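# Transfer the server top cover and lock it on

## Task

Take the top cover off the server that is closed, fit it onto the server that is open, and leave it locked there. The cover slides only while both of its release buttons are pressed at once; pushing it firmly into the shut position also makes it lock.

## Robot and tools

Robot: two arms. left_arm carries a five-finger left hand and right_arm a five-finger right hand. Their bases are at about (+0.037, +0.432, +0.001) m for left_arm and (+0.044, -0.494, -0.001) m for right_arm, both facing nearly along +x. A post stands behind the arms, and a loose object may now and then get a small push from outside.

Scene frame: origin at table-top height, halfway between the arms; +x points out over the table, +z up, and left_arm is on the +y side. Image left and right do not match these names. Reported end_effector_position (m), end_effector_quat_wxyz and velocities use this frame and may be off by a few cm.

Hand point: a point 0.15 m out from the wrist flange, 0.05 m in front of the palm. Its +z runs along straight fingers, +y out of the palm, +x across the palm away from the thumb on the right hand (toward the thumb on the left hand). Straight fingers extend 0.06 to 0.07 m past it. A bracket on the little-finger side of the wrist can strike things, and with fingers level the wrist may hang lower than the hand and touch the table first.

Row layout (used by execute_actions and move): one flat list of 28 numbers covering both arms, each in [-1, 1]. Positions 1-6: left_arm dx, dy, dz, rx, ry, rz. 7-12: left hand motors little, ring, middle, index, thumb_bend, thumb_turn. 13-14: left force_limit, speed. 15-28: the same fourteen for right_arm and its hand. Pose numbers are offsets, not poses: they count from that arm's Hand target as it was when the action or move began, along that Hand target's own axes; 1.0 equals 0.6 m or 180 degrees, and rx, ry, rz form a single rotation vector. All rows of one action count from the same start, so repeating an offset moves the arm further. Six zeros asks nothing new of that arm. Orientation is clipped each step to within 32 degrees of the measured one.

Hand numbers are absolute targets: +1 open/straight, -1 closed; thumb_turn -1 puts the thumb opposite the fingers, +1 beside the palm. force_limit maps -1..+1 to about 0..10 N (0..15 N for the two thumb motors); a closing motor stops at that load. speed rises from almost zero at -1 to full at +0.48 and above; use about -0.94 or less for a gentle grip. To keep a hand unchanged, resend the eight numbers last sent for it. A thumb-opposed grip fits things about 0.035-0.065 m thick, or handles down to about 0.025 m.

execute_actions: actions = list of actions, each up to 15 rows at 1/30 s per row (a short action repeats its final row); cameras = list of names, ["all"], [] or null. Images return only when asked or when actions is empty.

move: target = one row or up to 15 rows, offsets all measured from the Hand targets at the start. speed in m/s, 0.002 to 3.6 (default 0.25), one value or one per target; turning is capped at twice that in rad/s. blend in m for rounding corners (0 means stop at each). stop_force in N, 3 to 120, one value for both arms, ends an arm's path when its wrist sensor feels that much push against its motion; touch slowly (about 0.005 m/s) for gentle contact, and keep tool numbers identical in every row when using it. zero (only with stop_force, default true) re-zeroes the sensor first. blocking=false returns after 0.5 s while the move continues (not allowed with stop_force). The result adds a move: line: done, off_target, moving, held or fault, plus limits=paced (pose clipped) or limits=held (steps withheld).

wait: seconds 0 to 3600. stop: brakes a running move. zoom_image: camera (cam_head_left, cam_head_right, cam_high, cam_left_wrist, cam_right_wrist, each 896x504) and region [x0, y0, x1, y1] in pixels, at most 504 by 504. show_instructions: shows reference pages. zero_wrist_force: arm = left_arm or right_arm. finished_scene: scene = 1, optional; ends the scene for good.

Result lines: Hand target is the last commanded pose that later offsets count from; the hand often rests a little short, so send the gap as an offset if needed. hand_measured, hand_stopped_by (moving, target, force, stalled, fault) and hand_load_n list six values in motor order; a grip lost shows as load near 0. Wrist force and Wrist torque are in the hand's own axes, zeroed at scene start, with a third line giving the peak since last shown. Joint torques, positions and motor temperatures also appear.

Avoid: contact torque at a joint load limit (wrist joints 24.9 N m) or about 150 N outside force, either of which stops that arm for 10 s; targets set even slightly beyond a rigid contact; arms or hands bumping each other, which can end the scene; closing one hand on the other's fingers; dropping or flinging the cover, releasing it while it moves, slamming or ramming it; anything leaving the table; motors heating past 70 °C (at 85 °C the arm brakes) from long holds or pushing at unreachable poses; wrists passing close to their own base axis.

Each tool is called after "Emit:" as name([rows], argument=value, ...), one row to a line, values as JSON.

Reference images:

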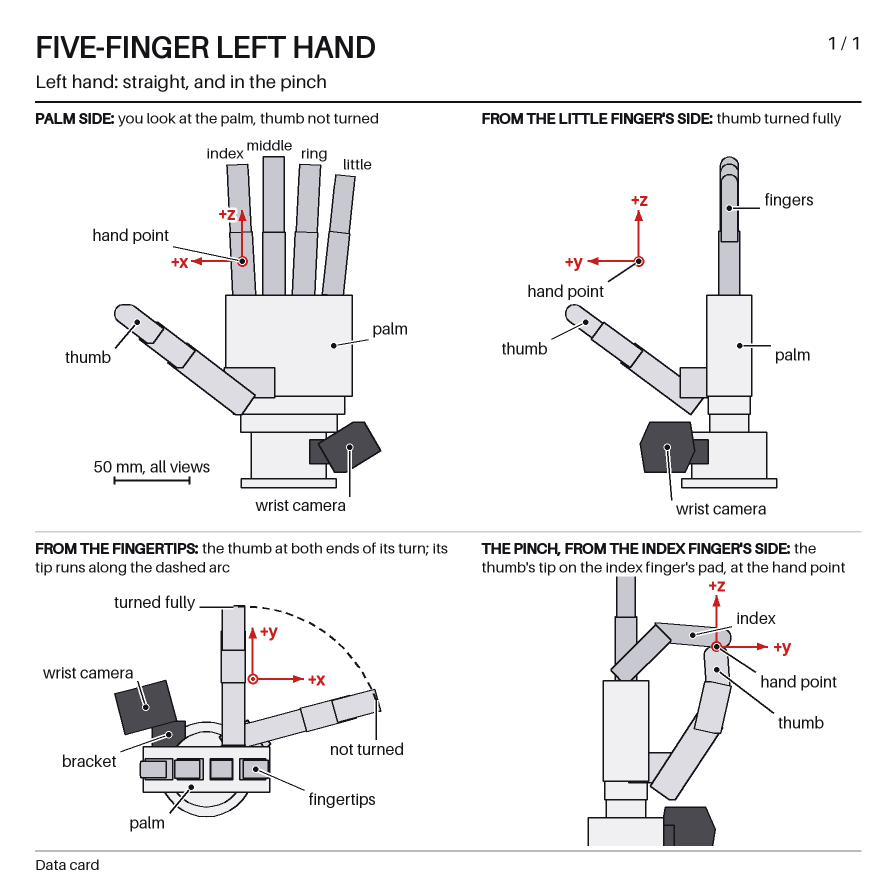

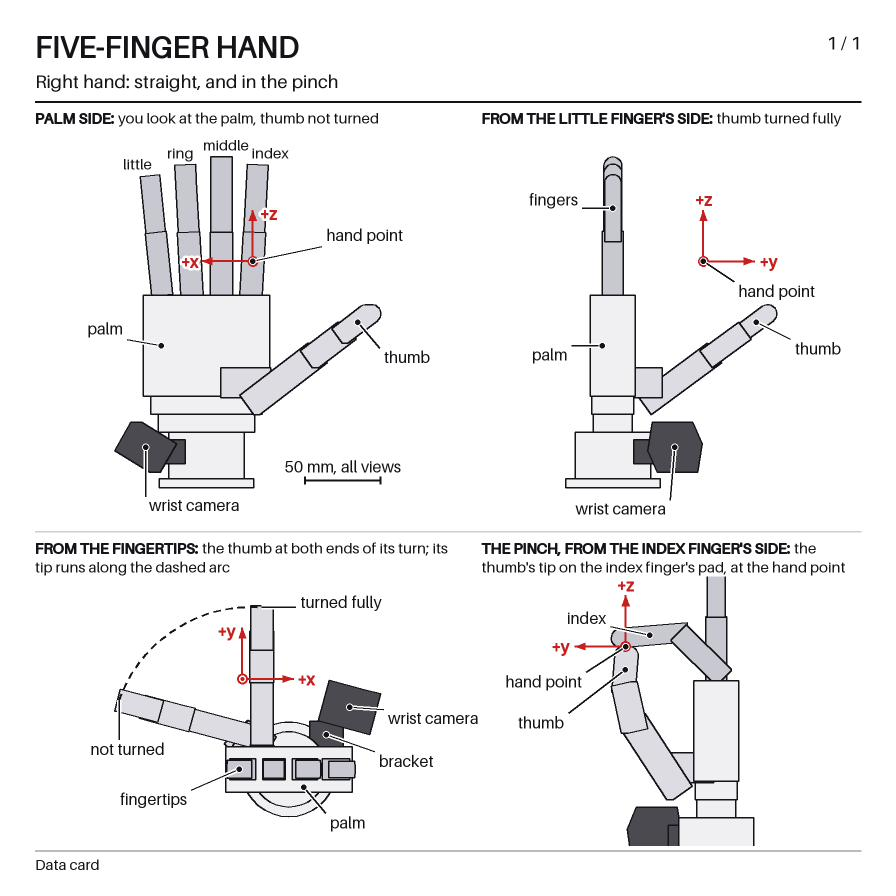

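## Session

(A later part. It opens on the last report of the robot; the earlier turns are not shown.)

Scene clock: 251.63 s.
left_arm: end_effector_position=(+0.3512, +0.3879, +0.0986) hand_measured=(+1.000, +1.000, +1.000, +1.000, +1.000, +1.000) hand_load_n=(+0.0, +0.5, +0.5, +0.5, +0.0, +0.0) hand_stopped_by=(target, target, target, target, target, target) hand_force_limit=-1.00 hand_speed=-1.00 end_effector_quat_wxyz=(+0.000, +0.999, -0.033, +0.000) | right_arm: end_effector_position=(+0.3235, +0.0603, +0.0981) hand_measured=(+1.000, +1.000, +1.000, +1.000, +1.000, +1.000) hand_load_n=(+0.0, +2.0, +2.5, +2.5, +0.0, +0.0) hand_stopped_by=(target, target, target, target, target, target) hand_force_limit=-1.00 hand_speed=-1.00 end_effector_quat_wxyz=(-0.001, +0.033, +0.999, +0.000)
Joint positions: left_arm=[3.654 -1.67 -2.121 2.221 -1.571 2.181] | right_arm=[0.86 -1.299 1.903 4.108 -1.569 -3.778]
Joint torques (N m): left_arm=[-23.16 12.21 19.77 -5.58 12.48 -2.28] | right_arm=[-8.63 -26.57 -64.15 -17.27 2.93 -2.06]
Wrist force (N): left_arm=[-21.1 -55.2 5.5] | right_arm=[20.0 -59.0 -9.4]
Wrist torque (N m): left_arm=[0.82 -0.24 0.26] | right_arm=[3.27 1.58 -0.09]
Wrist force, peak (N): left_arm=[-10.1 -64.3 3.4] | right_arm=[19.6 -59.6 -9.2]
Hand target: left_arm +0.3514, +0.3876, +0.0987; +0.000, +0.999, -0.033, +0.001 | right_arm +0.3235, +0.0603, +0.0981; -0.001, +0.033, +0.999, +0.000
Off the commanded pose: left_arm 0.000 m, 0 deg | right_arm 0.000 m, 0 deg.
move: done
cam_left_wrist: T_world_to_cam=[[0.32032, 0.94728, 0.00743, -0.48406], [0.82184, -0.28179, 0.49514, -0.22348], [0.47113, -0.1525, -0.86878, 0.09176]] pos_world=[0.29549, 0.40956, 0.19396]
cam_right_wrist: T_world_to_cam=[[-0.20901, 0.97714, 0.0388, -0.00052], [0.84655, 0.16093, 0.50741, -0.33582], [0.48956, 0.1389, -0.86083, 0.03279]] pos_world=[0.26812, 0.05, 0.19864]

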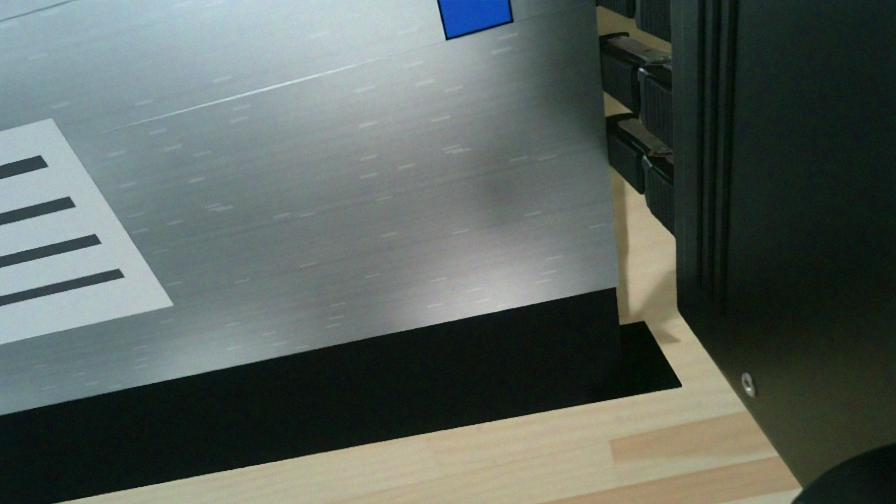

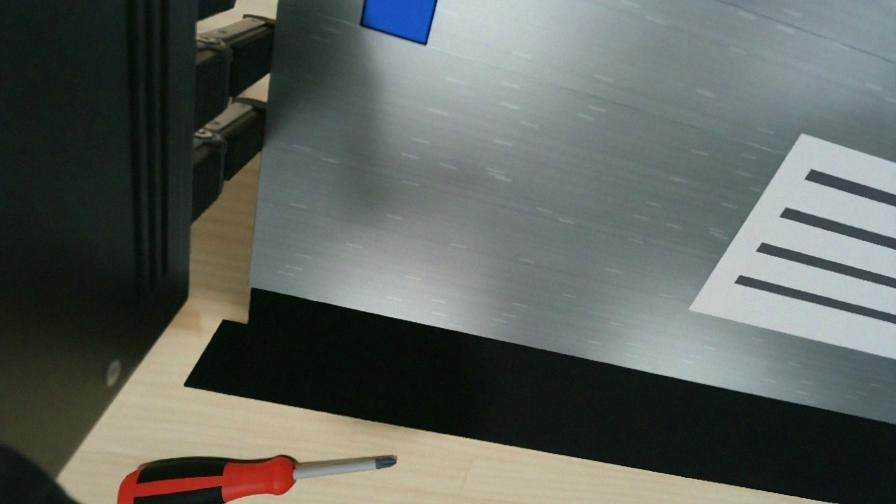

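Emit:
move(target=[0.003,0,0,0,0,0,1,1,1,1,1,1,-1,-1,-0.003,0,0,0,0,0,1,1,1,1,1,1,-1,-1], speed=0.006, stop_force=40, cameras=["cam_left_wrist","cam_right_wrist"])

Scene clock: 253.60 s.
left_arm: end_effector_position=(+0.3528, +0.3880, +0.0986) hand_measured=(+1.000, +1.000, +1.000, +1.000, +1.000, +1.000) hand_load_n=(+0.0, +0.5, +0.5, +0.5, +0.0, +0.0) hand_stopped_by=(target, target, target, target, target, target) hand_force_limit=-1.00 hand_speed=-1.00 end_effector_quat_wxyz=(-0.001, +0.999, -0.033, +0.000) | right_arm: end_effector_position=(+0.3252, +0.0602, +0.0981) hand_measured=(+1.000, +1.000, +1.000, +1.000, +1.000, +1.000) hand_load_n=(+0.0, +2.0, +2.0, +2.0, -0.5, +0.0) hand_stopped_by=(target, target, target, target, target, target) hand_force_limit=-1.00 hand_speed=-1.00 end_effector_quat_wxyz=(-0.001, +0.033, +0.999, +0.000)
Joint positions: left_arm=[3.65 -1.674 -2.116 2.22 -1.572 2.177] | right_arm=[0.858 -1.297 1.901 4.109 -1.569 -3.781]
Joint torques (N m): left_arm=[-23.6 11.12 19.71 -6.44 12.47 -2.18] | right_arm=[-11.43 -29.36 -63.47 -17.36 2.65 -2.09]
Wrist force (N): left_arm=[-23.2 -52.3 2.7] | right_arm=[21.9 -48.1 -3.0]
Wrist torque (N m): left_arm=[0.71 -0.72 0.06] | right_arm=[2.43 1.63 0.22]
Wrist force, peak (N): left_arm=[-21.0 -55.6 4.9] | right_arm=[20.4 -59.1 -9.6]
Hand target: left_arm +0.3532, +0.3875, +0.0987; +0.000, +0.999, -0.033, +0.001 | right_arm +0.3253, +0.0602, +0.0981; -0.001, +0.033, +0.999, +0.000
Off the commanded pose: left_arm 0.001 m, 0 deg | right_arm 0.000 m, 0 deg.
move: done
cam_left_wrist: T_world_to_cam=[[0.32041, 0.94724, 0.00824, -0.48478], [0.82214, -0.28239, 0.49431, -0.2245], [0.47056, -0.15161, -0.86924, 0.09077]] pos_world=[0.29719, 0.40957, 0.19387]
cam_right_wrist: T_world_to_cam=[[-0.20898, 0.97716, 0.03861, 0.00008], [0.84662, 0.16102, 0.50726, -0.33725], [0.48946, 0.1387, -0.86093, 0.03191]] pos_world=[0.26992, 0.0498, 0.19854]

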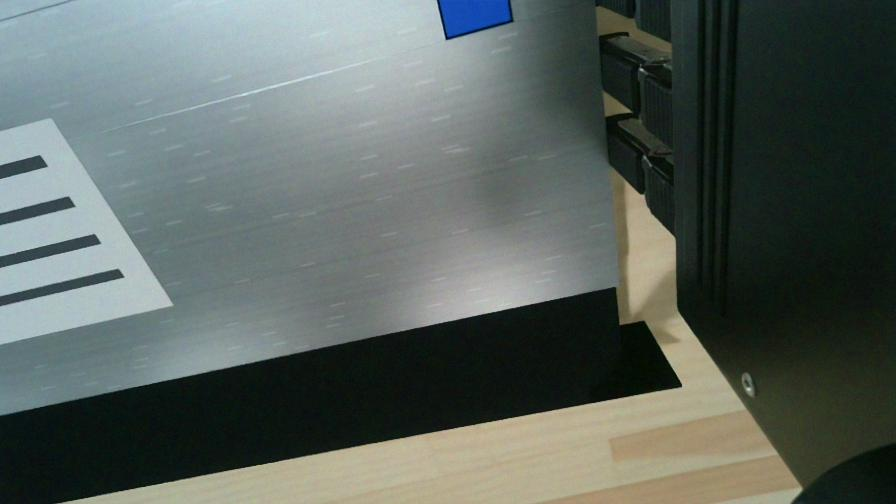

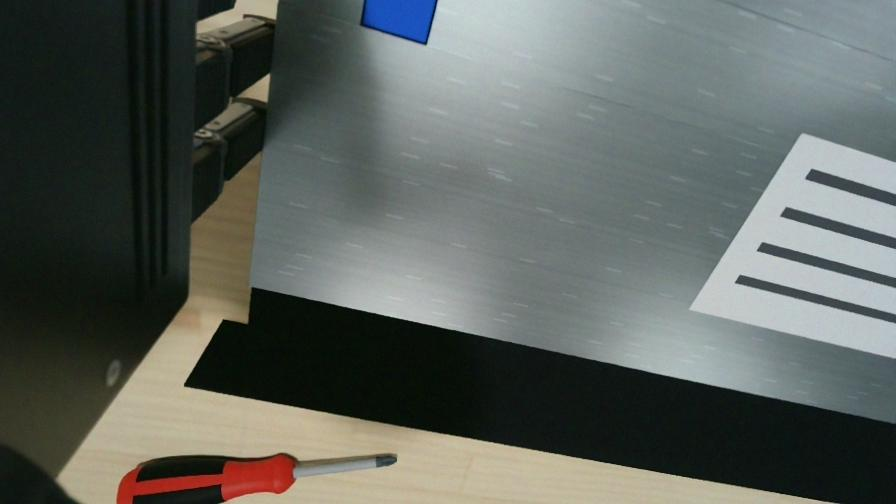

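Emit:
zoom_image(camera="cam_right_wrist", region=[160, 260, 420, 480])

Scaled by 1.938.

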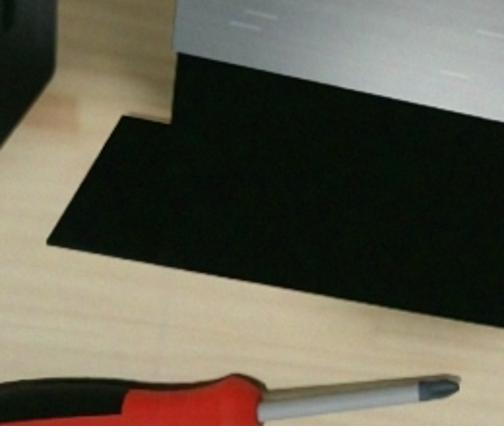

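Emit:
move(target=[-0.01,0,0,0,0,0,1,1,1,1,1,1,-1,-1,0.01,0,0,0,0,0,1,1,1,1,1,1,-1,-1], speed=0.006, stop_force=44, cameras=["cam_left_wrist","cam_right_wrist"])

Emit:
zoom_image(camera="cam_right_wrist", region=[160, 260, 420, 480])

Emit:
zoom_image(camera="cam_left_wrist", region=[520, 240, 720, 400])

Scene clock: 255.93 s.
left_arm: end_effector_position=(+0.3511, +0.3878, +0.0987) hand_measured=(+1.000, +1.000, +1.000, +1.000, +1.000, +1.000) hand_load_n=(+0.0, +0.5, +0.5, +1.0, +0.0, +0.0) hand_stopped_by=(target, target, target, target, target, target) hand_force_limit=-1.00 hand_speed=-1.00 end_effector_quat_wxyz=(+0.000, +0.999, -0.033, +0.001) | right_arm: end_effector_position=(+0.3233, +0.0603, +0.0982) hand_measured=(+1.000, +1.000, +1.000, +1.000, +1.000, +1.000) hand_load_n=(+0.0, +2.0, +2.5, +2.0, +0.0, +0.0) hand_stopped_by=(target, target, target, target, target, target) hand_force_limit=-1.00 hand_speed=-1.00 end_effector_quat_wxyz=(-0.001, +0.033, +0.999, +0.000)
Joint positions: left_arm=[3.655 -1.669 -2.122 2.221 -1.57 2.182] | right_arm=[0.861 -1.299 1.904 4.108 -1.569 -3.777]
Joint torques (N m): left_arm=[-24.93 7.69 2.47 -14.85 9.18 -1.79] | right_arm=[8.91 -31.66 -54.84 -12.18 12.11 -2.05]
Wrist force (N): left_arm=[13.4 -63.8 -1.6] | right_arm=[-13.9 -50.1 4.2]
Wrist torque (N m): left_arm=[1.42 0.26 2.26] | right_arm=[1.99 -0.06 -1.93]
Wrist force, peak (N): left_arm=[18.5 -65.9 -5.8] | right_arm=[-21.8 -48.8 7.6]
Hand target: left_arm +0.3511, +0.3878, +0.0987; +0.000, +0.999, -0.033, +0.001 (not the last commanded pose) | right_arm +0.3233, +0.0603, +0.0982; -0.001, +0.033, +0.999, +0.000 (not the last commanded pose)
Off the commanded pose: left_arm 0.004 m, 0 deg | right_arm 0.004 m, 0 deg.
move: contact (left_arm, right_arm)
cam_left_wrist: T_world_to_cam=[[0.32037, 0.94727, 0.00714, -0.48382], [0.82128, -0.2815, 0.49624, -0.22343], [0.47208, -0.15312, -0.86816, 0.09173]] pos_world=[0.29519, 0.40946, 0.19396]
cam_right_wrist: T_world_to_cam=[[-0.20879, 0.97719, 0.03873, -0.00061], [0.84637, 0.16071, 0.50777, -0.33566], [0.48996, 0.1388, -0.86062, 0.03275]] pos_world=[0.26792, 0.05, 0.19864]

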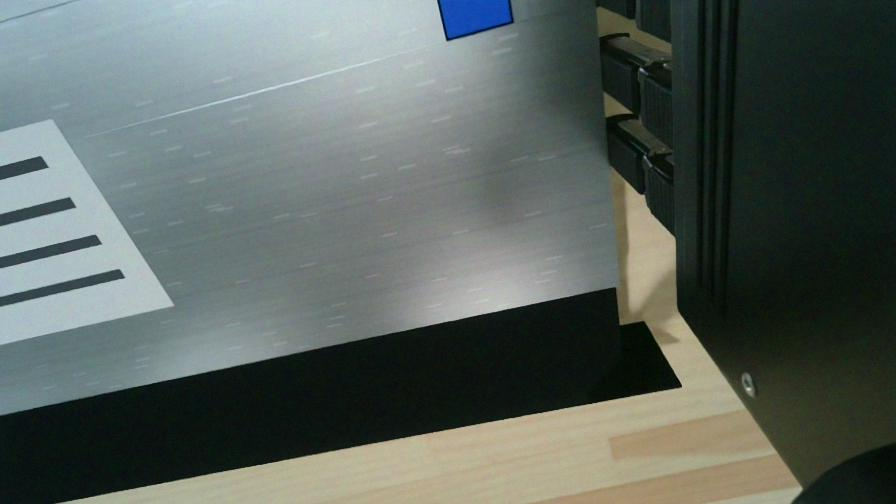

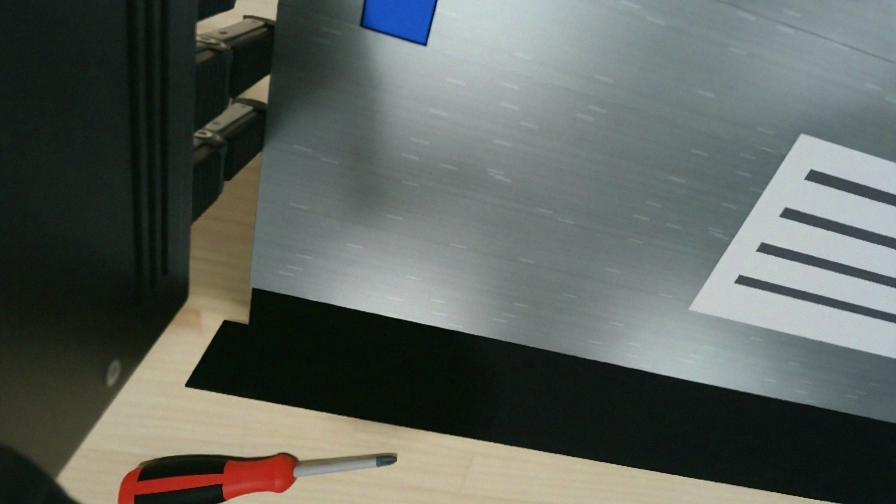

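Scaled by 1.938.

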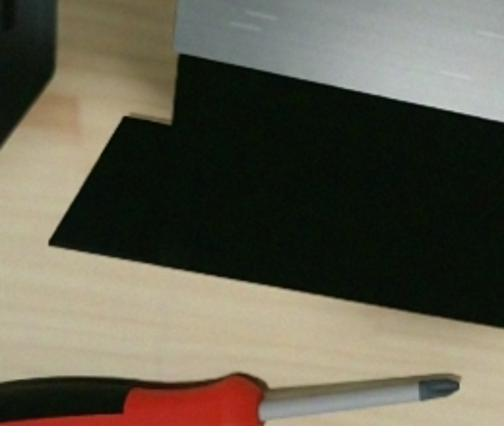

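Scaled by 2.520.

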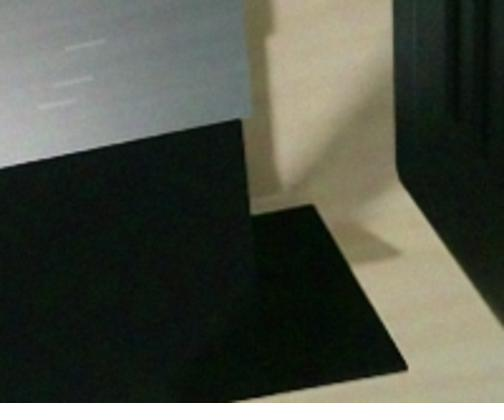

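Emit:
move([
  [0.0012,0,0,0,0,0,1,1,1,1,1,1,-1,-1,-0.0012,0,0,0,0,0,1,1,1,1,1,1,-1,-1],
  [0.001,-0.01,0,0,0,0,1,1,1,1,1,1,-1,-1,-0.001,-0.01,0,0,0,0,1,1,1,1,1,1,-1,-1],
  [0.001,-0.05,0,0,0,0,1,1,1,1,1,1,-1,-1,-0.001,-0.05,0,0,0,0,1,1,1,1,1,1,-1,-1],
  [0.001,-0.06,-0.2,0,0,0,1,1,1,1,1,1,-1,-1,-0.001,-0.05,-0.2,0,0,0,1,1,1,1,1,1,-1,-1],
], speed=[0.006,0.006,0.04,0.12], blend=[0,0.001,0.005,0], cameras=["all"])

Emit:
zoom_image(camera="cam_left_wrist", region=[380, 0, 600, 310])

Emit:
zoom_image(camera="cam_right_wrist", region=[290, 0, 510, 340])

Scene clock: 259.67 s.
left_arm: end_effector_position=(+0.3538, +0.4237, +0.2186) hand_measured=(+1.000, +1.000, +1.000, +1.000, +1.000, +1.000) hand_load_n=(+0.0, +0.0, +0.0, +0.0, +0.0, +0.0) hand_stopped_by=(target, target, target, target, target, target) hand_force_limit=-1.00 hand_speed=-1.00 end_effector_quat_wxyz=(+0.000, +0.999, -0.033, +0.001) | right_arm: end_effector_position=(+0.3221, +0.0303, +0.2180) hand_measured=(+1.000, +1.000, +1.000, +1.000, +1.000, +1.000) hand_load_n=(+0.0, +0.0, +0.0, +0.0, +0.0, +0.0) hand_stopped_by=(target, target, target, target, target, target) hand_force_limit=-1.00 hand_speed=-1.00 end_effector_quat_wxyz=(-0.001, +0.033, +0.999, +0.001)
Joint positions: left_arm=[3.764 -1.543 -1.907 1.881 -1.569 2.291] | right_arm=[0.824 -1.49 1.794 4.409 -1.569 -3.814]
Joint torques (N m): left_arm=[12.97 24.31 27.17 -4.11 -1.85 2.59] | right_arm=[-9.56 -38.13 -36.3 -1.02 -1.76 -1.56]
Wrist force (N): left_arm=[0.2 0.7 -0.3] | right_arm=[-3.2 2.1 -2.1]
Wrist torque (N m): left_arm=[-0.06 0.06 0.03] | right_arm=[0.51 0.59 -0.10]
Wrist force, peak (N): left_arm=[13.5 -63.8 -1.7] | right_arm=[-6.7 -52.0 1.6]
Hand target: left_arm +0.3538, +0.4237, +0.2187; +0.000, +0.999, -0.033, +0.001 | right_arm +0.3221, +0.0302, +0.2181; -0.001, +0.033, +0.999, +0.000
Off the commanded pose: left_arm 0.000 m, 0 deg | right_arm 0.000 m, 0 deg.
move: done
cam_left_wrist: T_world_to_cam=[[0.32036, 0.94727, 0.00717, -0.51959], [0.82124, -0.28149, 0.49631, -0.27508], [0.47215, -0.15311, -0.86812, 0.19987]] pos_world=[0.29799, 0.44536, 0.31376]
cam_right_wrist: T_world_to_cam=[[-0.20884, 0.97718, 0.03882, 0.02389], [0.84634, 0.1607, 0.50782, -0.3907], [0.49, 0.1389, -0.86059, 0.14068]] pos_world=[0.26672, 0.0199, 0.31855]

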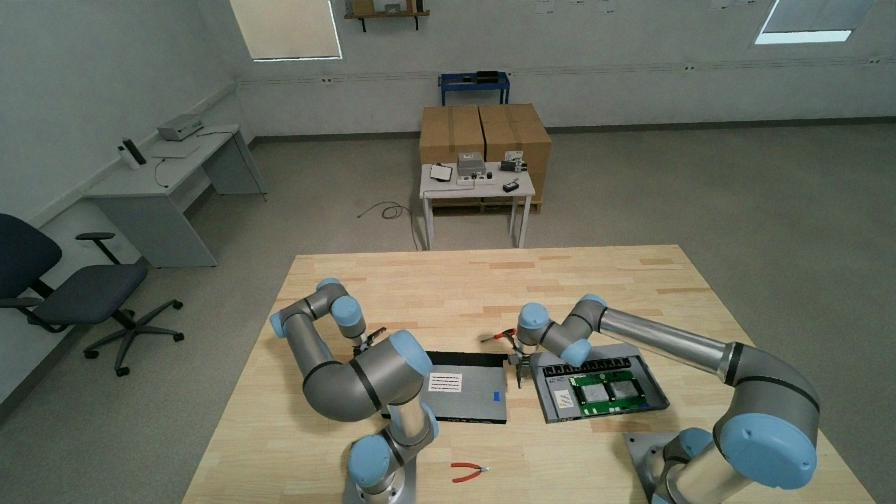

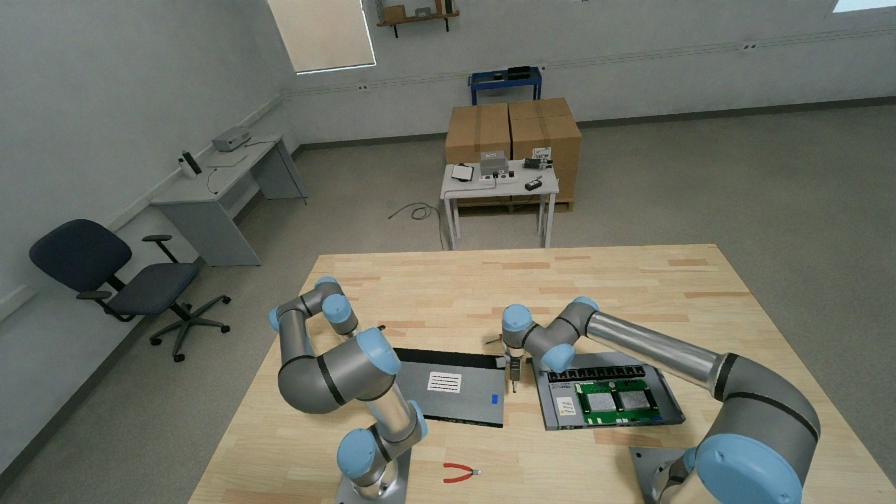

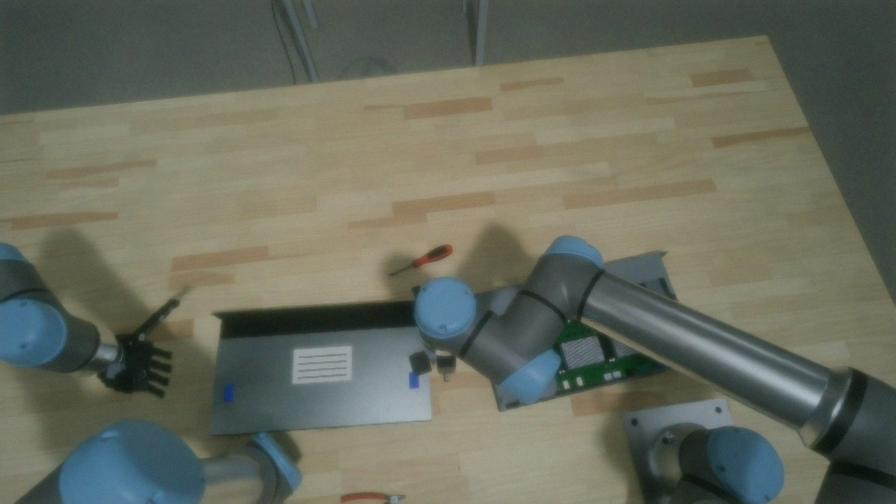

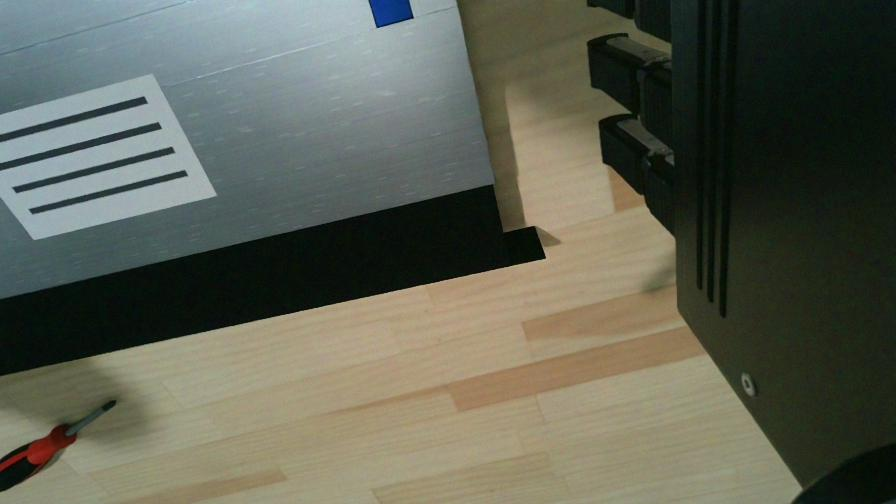

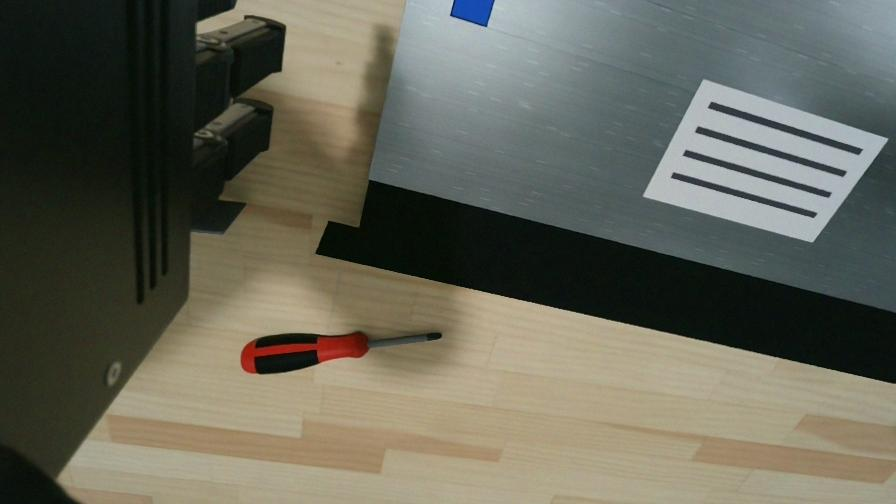

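Scaled by 1.626.

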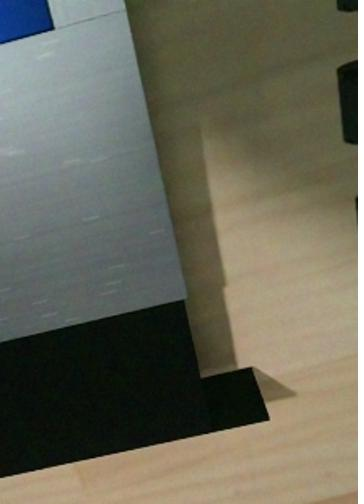

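Scaled by 1.482.

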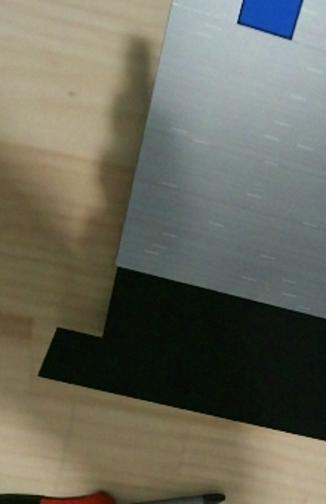

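Emit:
finished_scene()

The scene is finished: the task was done.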